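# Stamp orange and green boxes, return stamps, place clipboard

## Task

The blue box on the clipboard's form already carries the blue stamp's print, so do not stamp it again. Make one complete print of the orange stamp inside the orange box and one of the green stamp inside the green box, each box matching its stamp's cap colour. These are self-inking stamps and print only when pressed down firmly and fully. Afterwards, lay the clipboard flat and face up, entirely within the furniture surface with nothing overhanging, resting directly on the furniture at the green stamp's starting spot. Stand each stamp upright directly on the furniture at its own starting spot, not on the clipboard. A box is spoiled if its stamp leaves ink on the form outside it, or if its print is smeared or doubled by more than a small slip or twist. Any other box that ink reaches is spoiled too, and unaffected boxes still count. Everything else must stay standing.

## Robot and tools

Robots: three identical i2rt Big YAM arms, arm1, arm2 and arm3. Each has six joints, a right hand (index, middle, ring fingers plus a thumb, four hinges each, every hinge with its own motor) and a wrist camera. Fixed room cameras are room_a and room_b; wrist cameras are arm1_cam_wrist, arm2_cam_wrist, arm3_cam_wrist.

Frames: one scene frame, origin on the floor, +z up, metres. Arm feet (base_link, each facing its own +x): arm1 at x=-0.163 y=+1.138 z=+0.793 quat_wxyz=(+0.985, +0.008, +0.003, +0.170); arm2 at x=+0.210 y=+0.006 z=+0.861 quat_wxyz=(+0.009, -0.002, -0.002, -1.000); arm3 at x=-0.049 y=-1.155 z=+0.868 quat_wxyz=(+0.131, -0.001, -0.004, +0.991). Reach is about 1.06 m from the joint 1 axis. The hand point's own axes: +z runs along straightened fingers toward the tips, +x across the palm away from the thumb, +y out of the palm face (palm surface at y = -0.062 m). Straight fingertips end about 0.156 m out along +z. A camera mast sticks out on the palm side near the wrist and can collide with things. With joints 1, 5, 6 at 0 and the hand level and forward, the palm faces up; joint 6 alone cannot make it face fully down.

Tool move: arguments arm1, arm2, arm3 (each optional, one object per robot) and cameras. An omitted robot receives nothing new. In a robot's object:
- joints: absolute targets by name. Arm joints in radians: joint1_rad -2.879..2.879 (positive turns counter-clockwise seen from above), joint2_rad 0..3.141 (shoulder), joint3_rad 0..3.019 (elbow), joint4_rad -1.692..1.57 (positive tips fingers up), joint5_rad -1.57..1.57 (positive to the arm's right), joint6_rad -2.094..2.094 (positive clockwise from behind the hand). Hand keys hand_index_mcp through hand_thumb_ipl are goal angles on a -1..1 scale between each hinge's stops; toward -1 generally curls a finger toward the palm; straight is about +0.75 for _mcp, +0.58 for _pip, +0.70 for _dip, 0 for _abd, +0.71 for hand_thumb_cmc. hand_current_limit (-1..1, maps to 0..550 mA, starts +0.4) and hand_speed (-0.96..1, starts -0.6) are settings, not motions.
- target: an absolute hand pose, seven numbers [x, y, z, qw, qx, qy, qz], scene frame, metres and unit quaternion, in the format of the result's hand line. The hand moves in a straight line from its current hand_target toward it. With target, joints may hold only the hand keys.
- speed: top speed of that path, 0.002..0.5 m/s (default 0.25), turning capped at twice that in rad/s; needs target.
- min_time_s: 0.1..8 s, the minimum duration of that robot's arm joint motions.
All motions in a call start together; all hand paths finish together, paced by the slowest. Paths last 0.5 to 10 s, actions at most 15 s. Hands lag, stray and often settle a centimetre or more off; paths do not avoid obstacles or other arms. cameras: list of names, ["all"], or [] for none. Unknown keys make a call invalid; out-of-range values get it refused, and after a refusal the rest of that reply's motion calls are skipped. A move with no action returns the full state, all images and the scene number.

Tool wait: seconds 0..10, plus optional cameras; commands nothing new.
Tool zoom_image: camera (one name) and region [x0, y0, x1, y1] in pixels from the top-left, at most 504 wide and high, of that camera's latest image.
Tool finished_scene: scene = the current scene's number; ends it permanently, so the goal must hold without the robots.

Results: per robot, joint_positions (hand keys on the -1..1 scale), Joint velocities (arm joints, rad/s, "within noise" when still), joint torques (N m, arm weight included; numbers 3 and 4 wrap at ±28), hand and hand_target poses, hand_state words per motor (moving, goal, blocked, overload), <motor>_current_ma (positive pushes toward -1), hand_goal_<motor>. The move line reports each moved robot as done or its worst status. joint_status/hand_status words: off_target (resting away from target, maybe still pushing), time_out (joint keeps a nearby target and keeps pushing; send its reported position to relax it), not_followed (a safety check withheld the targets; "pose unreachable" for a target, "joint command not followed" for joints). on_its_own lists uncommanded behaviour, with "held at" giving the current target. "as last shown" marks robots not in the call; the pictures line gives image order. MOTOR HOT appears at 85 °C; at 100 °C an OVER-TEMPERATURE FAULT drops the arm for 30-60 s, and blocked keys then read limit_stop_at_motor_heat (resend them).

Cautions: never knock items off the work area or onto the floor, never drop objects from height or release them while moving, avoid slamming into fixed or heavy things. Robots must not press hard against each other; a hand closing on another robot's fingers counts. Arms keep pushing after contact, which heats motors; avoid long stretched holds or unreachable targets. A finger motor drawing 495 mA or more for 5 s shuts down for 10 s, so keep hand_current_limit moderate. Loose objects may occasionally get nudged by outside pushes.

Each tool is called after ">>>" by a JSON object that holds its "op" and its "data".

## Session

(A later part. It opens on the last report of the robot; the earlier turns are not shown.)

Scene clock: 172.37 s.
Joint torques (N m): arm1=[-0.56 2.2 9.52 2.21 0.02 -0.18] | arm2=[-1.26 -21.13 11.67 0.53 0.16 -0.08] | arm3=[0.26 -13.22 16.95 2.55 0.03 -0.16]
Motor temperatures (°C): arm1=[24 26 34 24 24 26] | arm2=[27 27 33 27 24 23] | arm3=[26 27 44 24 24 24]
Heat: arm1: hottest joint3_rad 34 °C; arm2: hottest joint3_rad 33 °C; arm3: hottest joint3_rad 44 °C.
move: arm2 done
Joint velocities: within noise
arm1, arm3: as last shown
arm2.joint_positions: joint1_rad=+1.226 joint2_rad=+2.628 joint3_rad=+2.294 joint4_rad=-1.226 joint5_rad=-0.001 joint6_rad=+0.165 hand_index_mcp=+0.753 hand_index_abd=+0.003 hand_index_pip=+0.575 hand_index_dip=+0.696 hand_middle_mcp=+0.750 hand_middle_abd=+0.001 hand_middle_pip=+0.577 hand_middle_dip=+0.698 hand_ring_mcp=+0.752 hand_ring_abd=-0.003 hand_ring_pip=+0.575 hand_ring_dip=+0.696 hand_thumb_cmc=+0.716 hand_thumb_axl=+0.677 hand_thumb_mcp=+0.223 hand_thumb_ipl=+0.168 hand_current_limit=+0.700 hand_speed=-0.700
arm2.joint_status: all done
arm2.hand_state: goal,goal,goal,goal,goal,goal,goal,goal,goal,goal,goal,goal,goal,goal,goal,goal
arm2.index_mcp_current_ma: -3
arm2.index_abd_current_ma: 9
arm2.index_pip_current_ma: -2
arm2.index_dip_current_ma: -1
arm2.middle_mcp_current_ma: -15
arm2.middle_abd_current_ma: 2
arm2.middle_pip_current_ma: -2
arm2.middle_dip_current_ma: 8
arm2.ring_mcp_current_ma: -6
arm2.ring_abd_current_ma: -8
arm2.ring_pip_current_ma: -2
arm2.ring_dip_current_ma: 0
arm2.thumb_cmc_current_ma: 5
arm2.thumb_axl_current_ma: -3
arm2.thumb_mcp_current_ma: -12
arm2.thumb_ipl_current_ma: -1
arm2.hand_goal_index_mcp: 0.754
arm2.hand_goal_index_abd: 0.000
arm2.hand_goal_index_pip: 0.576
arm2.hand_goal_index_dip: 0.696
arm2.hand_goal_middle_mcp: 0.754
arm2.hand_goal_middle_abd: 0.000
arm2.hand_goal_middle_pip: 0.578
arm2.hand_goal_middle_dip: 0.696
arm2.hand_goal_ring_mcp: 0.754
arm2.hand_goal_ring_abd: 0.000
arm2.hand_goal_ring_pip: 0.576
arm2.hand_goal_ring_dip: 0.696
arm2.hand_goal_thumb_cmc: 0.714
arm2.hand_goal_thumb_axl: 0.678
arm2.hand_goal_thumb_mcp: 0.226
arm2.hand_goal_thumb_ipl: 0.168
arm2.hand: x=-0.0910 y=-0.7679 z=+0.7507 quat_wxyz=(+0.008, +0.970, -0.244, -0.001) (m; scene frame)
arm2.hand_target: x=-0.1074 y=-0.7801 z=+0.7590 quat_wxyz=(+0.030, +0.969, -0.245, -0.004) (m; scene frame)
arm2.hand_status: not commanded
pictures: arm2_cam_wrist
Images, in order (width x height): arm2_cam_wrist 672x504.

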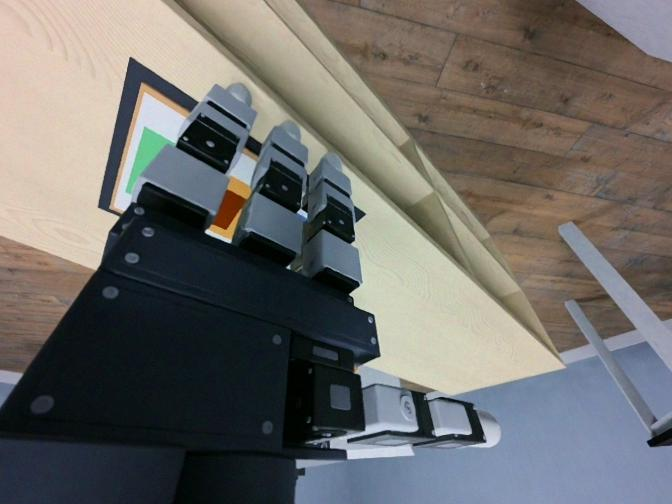

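>>> {"op": "move", "data": {"arm2": {"joints": {"joint2_rad": 2.656, "joint3_rad": 2.346, "joint4_rad": -1.206}, "min_time_s": 1.0}, "cameras": []}}

>>> {"op": "move", "data": {"arm2": {"joints": {"joint2_rad": 2.660, "joint3_rad": 2.346, "joint4_rad": -1.202}, "min_time_s": 1.0}, "cameras": ["arm2_cam_wrist"]}}

Scene clock: 182.63 s.
Joint torques (N m): arm1=[-0.56 2.14 9.54 2.19 0.02 -0.17] | arm2=[-1.32 -21.13 11.66 0.53 0.16 -0.08] | arm3=[0.21 -13.27 16.96 2.55 0.04 -0.15]
Motor temperatures (°C): arm1=[24 26 34 24 24 26] | arm2=[27 27 33 27 24 23] | arm3=[26 27 44 24 24 24]
Heat: arm1: hottest joint3_rad 34 °C; arm2: hottest joint3_rad 33 °C; arm3: hottest joint3_rad 44 °C.
move: arm2 done
Joint velocities: within noise
arm1, arm3: as last shown
arm2.joint_positions: joint1_rad=+1.226 joint2_rad=+2.636 joint3_rad=+2.294 joint4_rad=-1.218 joint5_rad=-0.001 joint6_rad=+0.165 hand_index_mcp=+0.753 hand_index_abd=+0.003 hand_index_pip=+0.575 hand_index_dip=+0.696 hand_middle_mcp=+0.750 hand_middle_abd=+0.001 hand_middle_pip=+0.577 hand_middle_dip=+0.698 hand_ring_mcp=+0.752 hand_ring_abd=-0.003 hand_ring_pip=+0.575 hand_ring_dip=+0.696 hand_thumb_cmc=+0.716 hand_thumb_axl=+0.677 hand_thumb_mcp=+0.223 hand_thumb_ipl=+0.168 hand_current_limit=+0.700 hand_speed=-0.700
arm2.joint_status: all done
arm2.hand_state: goal,goal,goal,goal,goal,goal,goal,goal,goal,goal,goal,goal,goal,goal,goal,goal
arm2.index_mcp_current_ma: -3
arm2.index_abd_current_ma: 9
arm2.index_pip_current_ma: -2
arm2.index_dip_current_ma: -1
arm2.middle_mcp_current_ma: -15
arm2.middle_abd_current_ma: 2
arm2.middle_pip_current_ma: -2
arm2.middle_dip_current_ma: 8
arm2.ring_mcp_current_ma: -6
arm2.ring_abd_current_ma: -8
arm2.ring_pip_current_ma: -2
arm2.ring_dip_current_ma: 0
arm2.thumb_cmc_current_ma: 5
arm2.thumb_axl_current_ma: -3
arm2.thumb_mcp_current_ma: -12
arm2.thumb_ipl_current_ma: -1
arm2.hand_goal_index_mcp: 0.754
arm2.hand_goal_index_abd: 0.000
arm2.hand_goal_index_pip: 0.576
arm2.hand_goal_index_dip: 0.696
arm2.hand_goal_middle_mcp: 0.754
arm2.hand_goal_middle_abd: 0.000
arm2.hand_goal_middle_pip: 0.578
arm2.hand_goal_middle_dip: 0.696
arm2.hand_goal_ring_mcp: 0.754
arm2.hand_goal_ring_abd: 0.000
arm2.hand_goal_ring_pip: 0.576
arm2.hand_goal_ring_dip: 0.696
arm2.hand_goal_thumb_cmc: 0.714
arm2.hand_goal_thumb_axl: 0.678
arm2.hand_goal_thumb_mcp: 0.226
arm2.hand_goal_thumb_ipl: 0.168
arm2.hand: x=-0.0911 y=-0.7680 z=+0.7449 quat_wxyz=(+0.008, +0.970, -0.244, -0.001) (m; scene frame)
arm2.hand_target: x=-0.1074 y=-0.7802 z=+0.7529 quat_wxyz=(+0.030, +0.969, -0.245, -0.004) (m; scene frame)
arm2.hand_status: not commanded
pictures: none
No camera images: "cameras" was empty.

Scene clock: 183.93 s.
Joint torques (N m): arm1=[-0.56 2.14 9.55 2.18 0.02 -0.17] | arm2=[-1.26 -20.95 11.66 0.58 0.16 -0.08] | arm3=[0.15 -13.27 16.95 2.55 0.04 -0.15]
Motor temperatures (°C): arm1=[24 26 34 24 24 26] | arm2=[27 27 33 27 24 23] | arm3=[26 27 44 24 24 24]
Heat: arm1: hottest joint3_rad 34 °C; arm2: hottest joint3_rad 33 °C; arm3: hottest joint3_rad 44 °C.
move: arm2 done
Joint velocities: within noise
arm1, arm3: as last shown
arm2.joint_positions: joint1_rad=+1.226 joint2_rad=+2.637 joint3_rad=+2.294 joint4_rad=-1.215 joint5_rad=-0.001 joint6_rad=+0.165 hand_index_mcp=+0.753 hand_index_abd=+0.003 hand_index_pip=+0.575 hand_index_dip=+0.696 hand_middle_mcp=+0.750 hand_middle_abd=+0.001 hand_middle_pip=+0.577 hand_middle_dip=+0.698 hand_ring_mcp=+0.752 hand_ring_abd=-0.003 hand_ring_pip=+0.575 hand_ring_dip=+0.696 hand_thumb_cmc=+0.716 hand_thumb_axl=+0.677 hand_thumb_mcp=+0.223 hand_thumb_ipl=+0.168 hand_current_limit=+0.700 hand_speed=-0.700
arm2.joint_status: all done
arm2.hand_state: goal,goal,goal,goal,goal,goal,goal,goal,goal,goal,goal,goal,goal,goal,goal,goal
arm2.index_mcp_current_ma: -3
arm2.index_abd_current_ma: 9
arm2.index_pip_current_ma: -2
arm2.index_dip_current_ma: -1
arm2.middle_mcp_current_ma: -15
arm2.middle_abd_current_ma: 2
arm2.middle_pip_current_ma: -2
arm2.middle_dip_current_ma: 8
arm2.ring_mcp_current_ma: -6
arm2.ring_abd_current_ma: -8
arm2.ring_pip_current_ma: -2
arm2.ring_dip_current_ma: 0
arm2.thumb_cmc_current_ma: 5
arm2.thumb_axl_current_ma: -3
arm2.thumb_mcp_current_ma: -12
arm2.thumb_ipl_current_ma: -1
arm2.hand_goal_index_mcp: 0.754
arm2.hand_goal_index_abd: 0.000
arm2.hand_goal_index_pip: 0.576
arm2.hand_goal_index_dip: 0.696
arm2.hand_goal_middle_mcp: 0.754
arm2.hand_goal_middle_abd: 0.000
arm2.hand_goal_middle_pip: 0.578
arm2.hand_goal_middle_dip: 0.696
arm2.hand_goal_ring_mcp: 0.754
arm2.hand_goal_ring_abd: 0.000
arm2.hand_goal_ring_pip: 0.576
arm2.hand_goal_ring_dip: 0.696
arm2.hand_goal_thumb_cmc: 0.714
arm2.hand_goal_thumb_axl: 0.678
arm2.hand_goal_thumb_mcp: 0.226
arm2.hand_goal_thumb_ipl: 0.168
arm2.hand: x=-0.0911 y=-0.7682 z=+0.7439 quat_wxyz=(+0.009, +0.970, -0.244, -0.001) (m; scene frame)
arm2.hand_target: x=-0.1074 y=-0.7802 z=+0.7502 quat_wxyz=(+0.030, +0.969, -0.245, -0.004) (m; scene frame)
arm2.hand_status: not commanded
pictures: arm2_cam_wrist
Images, in order (width x height): arm2_cam_wrist 672x504.

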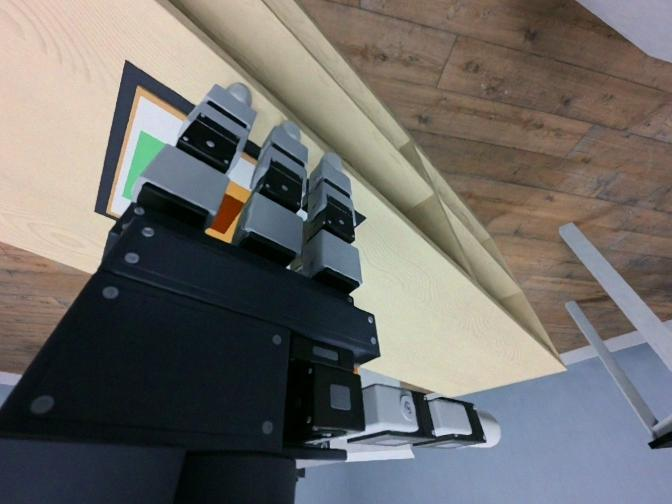

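>>> {"op": "move", "data": {"arm2": {"joints": {"joint2_rad": 2.668, "joint3_rad": 2.346, "joint4_rad": -1.196}, "min_time_s": 1.0}, "cameras": []}}

Scene clock: 185.37 s.
Joint torques (N m): arm1=[-0.56 2.2 9.55 2.19 0.02 -0.18] | arm2=[-1.26 -20.6 11.43 0.72 0.15 -0.08] | arm3=[0.26 -13.33 16.95 2.55 0.04 -0.16]
Motor temperatures (°C): arm1=[24 26 34 24 24 26] | arm2=[27 27 34 27 24 23] | arm3=[26 27 44 24 24 24]
Heat: arm1: hottest joint3_rad 34 °C; arm2: hottest joint3_rad 34 °C; arm3: hottest joint3_rad 44 °C.
move: arm2 done
Joint velocities: within noise
arm1, arm3: as last shown
arm2.joint_positions: joint1_rad=+1.225 joint2_rad=+2.640 joint3_rad=+2.297 joint4_rad=-1.212 joint5_rad=-0.001 joint6_rad=+0.165 hand_index_mcp=+0.760 hand_index_abd=+0.003 hand_index_pip=+0.580 hand_index_dip=+0.697 hand_middle_mcp=+0.750 hand_middle_abd=+0.001 hand_middle_pip=+0.577 hand_middle_dip=+0.698 hand_ring_mcp=+0.752 hand_ring_abd=-0.003 hand_ring_pip=+0.575 hand_ring_dip=+0.696 hand_thumb_cmc=+0.716 hand_thumb_axl=+0.677 hand_thumb_mcp=+0.223 hand_thumb_ipl=+0.168 hand_current_limit=+0.700 hand_speed=-0.700
arm2.joint_status: all done
arm2.hand_state: goal,goal,goal,goal,goal,goal,goal,goal,goal,goal,goal,goal,goal,goal,goal,goal
arm2.index_mcp_current_ma: 24
arm2.index_abd_current_ma: 9
arm2.index_pip_current_ma: 13
arm2.index_dip_current_ma: 4
arm2.middle_mcp_current_ma: -15
arm2.middle_abd_current_ma: 2
arm2.middle_pip_current_ma: -2
arm2.middle_dip_current_ma: 8
arm2.ring_mcp_current_ma: -6
arm2.ring_abd_current_ma: -8
arm2.ring_pip_current_ma: -2
arm2.ring_dip_current_ma: 0
arm2.thumb_cmc_current_ma: 5
arm2.thumb_axl_current_ma: -3
arm2.thumb_mcp_current_ma: -12
arm2.thumb_ipl_current_ma: -1
arm2.hand_goal_index_mcp: 0.754
arm2.hand_goal_index_abd: 0.000
arm2.hand_goal_index_pip: 0.576
arm2.hand_goal_index_dip: 0.696
arm2.hand_goal_middle_mcp: 0.754
arm2.hand_goal_middle_abd: 0.000
arm2.hand_goal_middle_pip: 0.578
arm2.hand_goal_middle_dip: 0.696
arm2.hand_goal_ring_mcp: 0.754
arm2.hand_goal_ring_abd: 0.000
arm2.hand_goal_ring_pip: 0.576
arm2.hand_goal_ring_dip: 0.696
arm2.hand_goal_thumb_cmc: 0.714
arm2.hand_goal_thumb_axl: 0.678
arm2.hand_goal_thumb_mcp: 0.226
arm2.hand_goal_thumb_ipl: 0.168
arm2.hand: x=-0.0920 y=-0.7694 z=+0.7437 quat_wxyz=(+0.011, +0.970, -0.244, -0.001) (m; scene frame)
arm2.hand_target: x=-0.1073 y=-0.7797 z=+0.7440 quat_wxyz=(+0.029, +0.969, -0.245, -0.004) (m; scene frame)
arm2.hand_status: not commanded
pictures: none
No camera images: "cameras" was empty.

>>> {"op": "move", "data": {"arm2": {"joints": {"joint1_rad": 1.250, "joint2_rad": 2.465, "joint3_rad": 1.982, "joint4_rad": -1.051, "joint6_rad": 0.191}, "min_time_s": 2.5}, "cameras": ["arm2_cam_wrist", "arm3_cam_wrist"]}}

Scene clock: 189.40 s.
Joint torques (N m): arm1=[-0.62 2.14 9.54 2.19 0.02 -0.18] | arm2=[0.97 -22.42 6.49 0.53 0.13 0.2] | arm3=[0.26 -13.27 16.95 2.54 0.04 -0.15]
Motor temperatures (°C): arm1=[24 26 34 24 24 26] | arm2=[27 28 34 27 24 23] | arm3=[26 27 45 24 24 24]
Heat: arm1: hottest joint3_rad 34 °C; arm2: hottest joint3_rad 34 °C; arm3: hottest joint3_rad 45 °C.
move: arm2 done
Joint velocities: within noise
arm1.joint_positions: joint1_rad=+0.489 joint2_rad=+0.629 joint3_rad=+1.427 joint4_rad=-1.426 joint5_rad=-0.106 joint6_rad=+1.194 hand_index_mcp=+0.754 hand_index_abd=+0.080 hand_index_pip=+0.577 hand_index_dip=+0.696 hand_middle_mcp=-0.881 hand_middle_abd=+0.001 hand_middle_pip=-0.298 hand_middle_dip=+0.696 hand_ring_mcp=+0.754 hand_ring_abd=-0.068 hand_ring_pip=+0.577 hand_ring_dip=+0.696 hand_thumb_cmc=+0.714 hand_thumb_axl=+0.677 hand_thumb_mcp=+0.225 hand_thumb_ipl=+0.168 hand_current_limit=+0.700 hand_speed=-0.880
arm1.joint_status: not commanded
arm1.hand_state: goal,goal,goal,goal,goal,goal,goal,goal,goal,goal,goal,goal,goal,goal,goal,goal
arm1.index_mcp_current_ma: 0
arm1.index_abd_current_ma: 0
arm1.index_pip_current_ma: 0
arm1.index_dip_current_ma: 0
arm1.middle_mcp_current_ma: 10
arm1.middle_abd_current_ma: 0
arm1.middle_pip_current_ma: 1
arm1.middle_dip_current_ma: 0
arm1.ring_mcp_current_ma: 0
arm1.ring_abd_current_ma: 11
arm1.ring_pip_current_ma: 0
arm1.ring_dip_current_ma: 0
arm1.thumb_cmc_current_ma: 0
arm1.thumb_axl_current_ma: 0
arm1.thumb_mcp_current_ma: 0
arm1.thumb_ipl_current_ma: 0
arm1.hand_goal_index_mcp: 0.754
arm1.hand_goal_index_abd: 0.080
arm1.hand_goal_index_pip: 0.576
arm1.hand_goal_index_dip: 0.696
arm1.hand_goal_middle_mcp: -0.890
arm1.hand_goal_middle_abd: 0.000
arm1.hand_goal_middle_pip: -0.300
arm1.hand_goal_middle_dip: 0.696
arm1.hand_goal_ring_mcp: 0.754
arm1.hand_goal_ring_abd: -0.080
arm1.hand_goal_ring_pip: 0.576
arm1.hand_goal_ring_dip: 0.696
arm1.hand_goal_thumb_cmc: 0.714
arm1.hand_goal_thumb_axl: 0.678
arm1.hand_goal_thumb_mcp: 0.226
arm1.hand_goal_thumb_ipl: 0.168
arm1.hand: x=+0.0504 y=+1.2573 z=+1.3325 quat_wxyz=(-0.155, +0.719, +0.521, +0.432) (m; scene frame)
arm1.hand_target: x=+0.0476 y=+1.2580 z=+1.3424 quat_wxyz=(-0.160, +0.712, +0.523, +0.441) (m; scene frame)
arm1.hand_status: not commanded
arm2.joint_positions: joint1_rad=+1.237 joint2_rad=+2.482 joint3_rad=+1.989 joint4_rad=-1.063 joint5_rad=-0.001 joint6_rad=+0.179 hand_index_mcp=+0.750 hand_index_abd=+0.000 hand_index_pip=+0.573 hand_index_dip=+0.694 hand_middle_mcp=+0.749 hand_middle_abd=+0.001 hand_middle_pip=+0.576 hand_middle_dip=+0.696 hand_ring_mcp=+0.750 hand_ring_abd=-0.002 hand_ring_pip=+0.575 hand_ring_dip=+0.696 hand_thumb_cmc=+0.716 hand_thumb_axl=+0.677 hand_thumb_mcp=+0.223 hand_thumb_ipl=+0.168 hand_current_limit=+0.700 hand_speed=-0.700
arm2.joint_status: all done
arm2.hand_state: goal,goal,goal,goal,goal,goal,goal,goal,goal,goal,goal,goal,goal,goal,goal,goal
arm2.index_mcp_current_ma: -17
arm2.index_abd_current_ma: -1
arm2.index_pip_current_ma: -10
arm2.index_dip_current_ma: -6
arm2.middle_mcp_current_ma: -18
arm2.middle_abd_current_ma: 2
arm2.middle_pip_current_ma: -7
arm2.middle_dip_current_ma: 1
arm2.ring_mcp_current_ma: -14
arm2.ring_abd_current_ma: -7
arm2.ring_pip_current_ma: -5
arm2.ring_dip_current_ma: -1
arm2.thumb_cmc_current_ma: 5
arm2.thumb_axl_current_ma: -3
arm2.thumb_mcp_current_ma: -12
arm2.thumb_ipl_current_ma: -1
arm2.hand_goal_index_mcp: 0.754
arm2.hand_goal_index_abd: 0.000
arm2.hand_goal_index_pip: 0.576
arm2.hand_goal_index_dip: 0.696
arm2.hand_goal_middle_mcp: 0.754
arm2.hand_goal_middle_abd: 0.000
arm2.hand_goal_middle_pip: 0.578
arm2.hand_goal_middle_dip: 0.696
arm2.hand_goal_ring_mcp: 0.754
arm2.hand_goal_ring_abd: 0.000
arm2.hand_goal_ring_pip: 0.576
arm2.hand_goal_ring_dip: 0.696
arm2.hand_goal_thumb_cmc: 0.714
arm2.hand_goal_thumb_axl: 0.678
arm2.hand_goal_thumb_mcp: 0.226
arm2.hand_goal_thumb_ipl: 0.168
arm2.hand: x=-0.0690 y=-0.7270 z=+0.7464 quat_wxyz=(+0.010, +0.970, -0.245, -0.001) (m; scene frame)
arm2.hand_target: x=-0.0617 y=-0.7337 z=+0.7578 quat_wxyz=(+0.021, +0.969, -0.244, -0.002) (m; scene frame)
arm2.hand_status: not commanded
arm3.joint_positions: joint1_rad=-0.649 joint2_rad=+1.340 joint3_rad=+1.579 joint4_rad=-1.005 joint5_rad=+0.001 joint6_rad=+1.052 hand_index_mcp=+0.755 hand_index_abd=+0.000 hand_index_pip=+0.577 hand_index_dip=+0.696 hand_middle_mcp=+0.755 hand_middle_abd=+0.000 hand_middle_pip=+0.577 hand_middle_dip=+0.696 hand_ring_mcp=+0.755 hand_ring_abd=+0.000 hand_ring_pip=+0.577 hand_ring_dip=+0.696 hand_thumb_cmc=+0.715 hand_thumb_axl=+0.677 hand_thumb_mcp=+0.225 hand_thumb_ipl=+0.168 hand_current_limit=+0.700 hand_speed=-0.880
arm3.joint_status: not commanded
arm3.hand_state: goal,goal,goal,goal,goal,goal,goal,goal,goal,goal,goal,goal,goal,goal,goal,goal
arm3.index_mcp_current_ma: 2
arm3.index_abd_current_ma: 0
arm3.index_pip_current_ma: 1
arm3.index_dip_current_ma: 0
arm3.middle_mcp_current_ma: 2
arm3.middle_abd_current_ma: 0
arm3.middle_pip_current_ma: 1
arm3.middle_dip_current_ma: 0
arm3.ring_mcp_current_ma: 2
arm3.ring_abd_current_ma: 1
arm3.ring_pip_current_ma: 1
arm3.ring_dip_current_ma: 0
arm3.thumb_cmc_current_ma: 2
arm3.thumb_axl_current_ma: -1
arm3.thumb_mcp_current_ma: -2
arm3.thumb_ipl_current_ma: -1
arm3.hand_goal_index_mcp: 0.754
arm3.hand_goal_index_abd: 0.000
arm3.hand_goal_index_pip: 0.576
arm3.hand_goal_index_dip: 0.696
arm3.hand_goal_middle_mcp: 0.754
arm3.hand_goal_middle_abd: 0.000
arm3.hand_goal_middle_pip: 0.576
arm3.hand_goal_middle_dip: 0.696
arm3.hand_goal_ring_mcp: 0.754
arm3.hand_goal_ring_abd: 0.000
arm3.hand_goal_ring_pip: 0.576
arm3.hand_goal_ring_dip: 0.696
arm3.hand_goal_thumb_cmc: 0.714
arm3.hand_goal_thumb_axl: 0.678
arm3.hand_goal_thumb_mcp: 0.226
arm3.hand_goal_thumb_ipl: 0.168
arm3.hand: x=-0.3292 y=-0.6581 z=+1.3204 quat_wxyz=(-0.294, +0.178, +0.902, +0.261) (m; scene frame)
arm3.hand_target: x=-0.3345 y=-0.6510 z=+1.3524 quat_wxyz=(-0.317, +0.172, +0.889, +0.283) (m; scene frame)
arm3.hand_status: not commanded
pictures: arm2_cam_wrist, arm3_cam_wrist
Images, in order (width x height): arm2_cam_wrist 672x504, arm3_cam_wrist 672x504.

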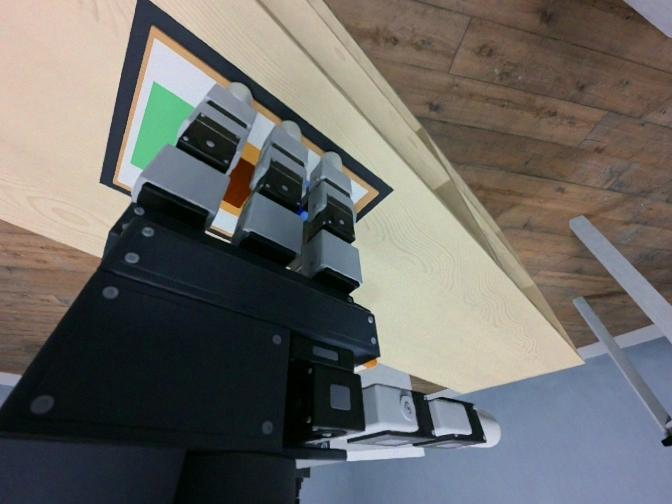

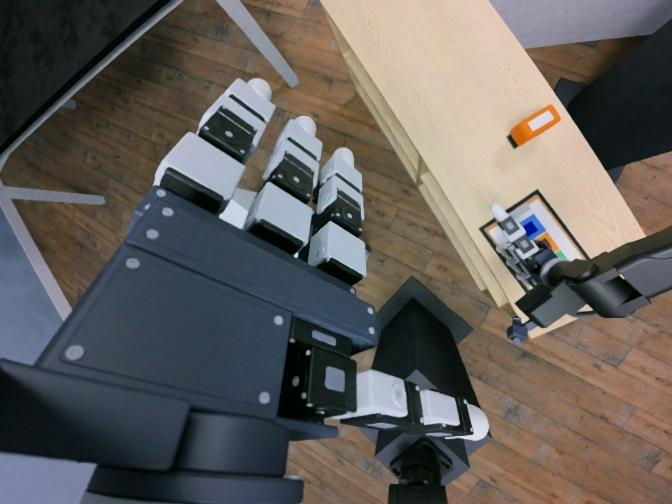

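>>> {"op": "zoom_image", "data": {"camera": "arm2_cam_wrist", "region": [100, 0, 400, 225]}}

>>> {"op": "zoom_image", "data": {"camera": "arm3_cam_wrist", "region": [450, 180, 610, 310]}}

Scaled by 1.680 from the camera's 672x504 image, which has a finer 960x720 frame.

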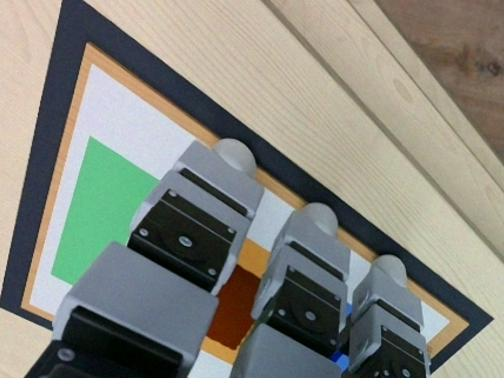

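Scaled by 3.150 from the camera's 672x504 image, which has a finer 960x720 frame.

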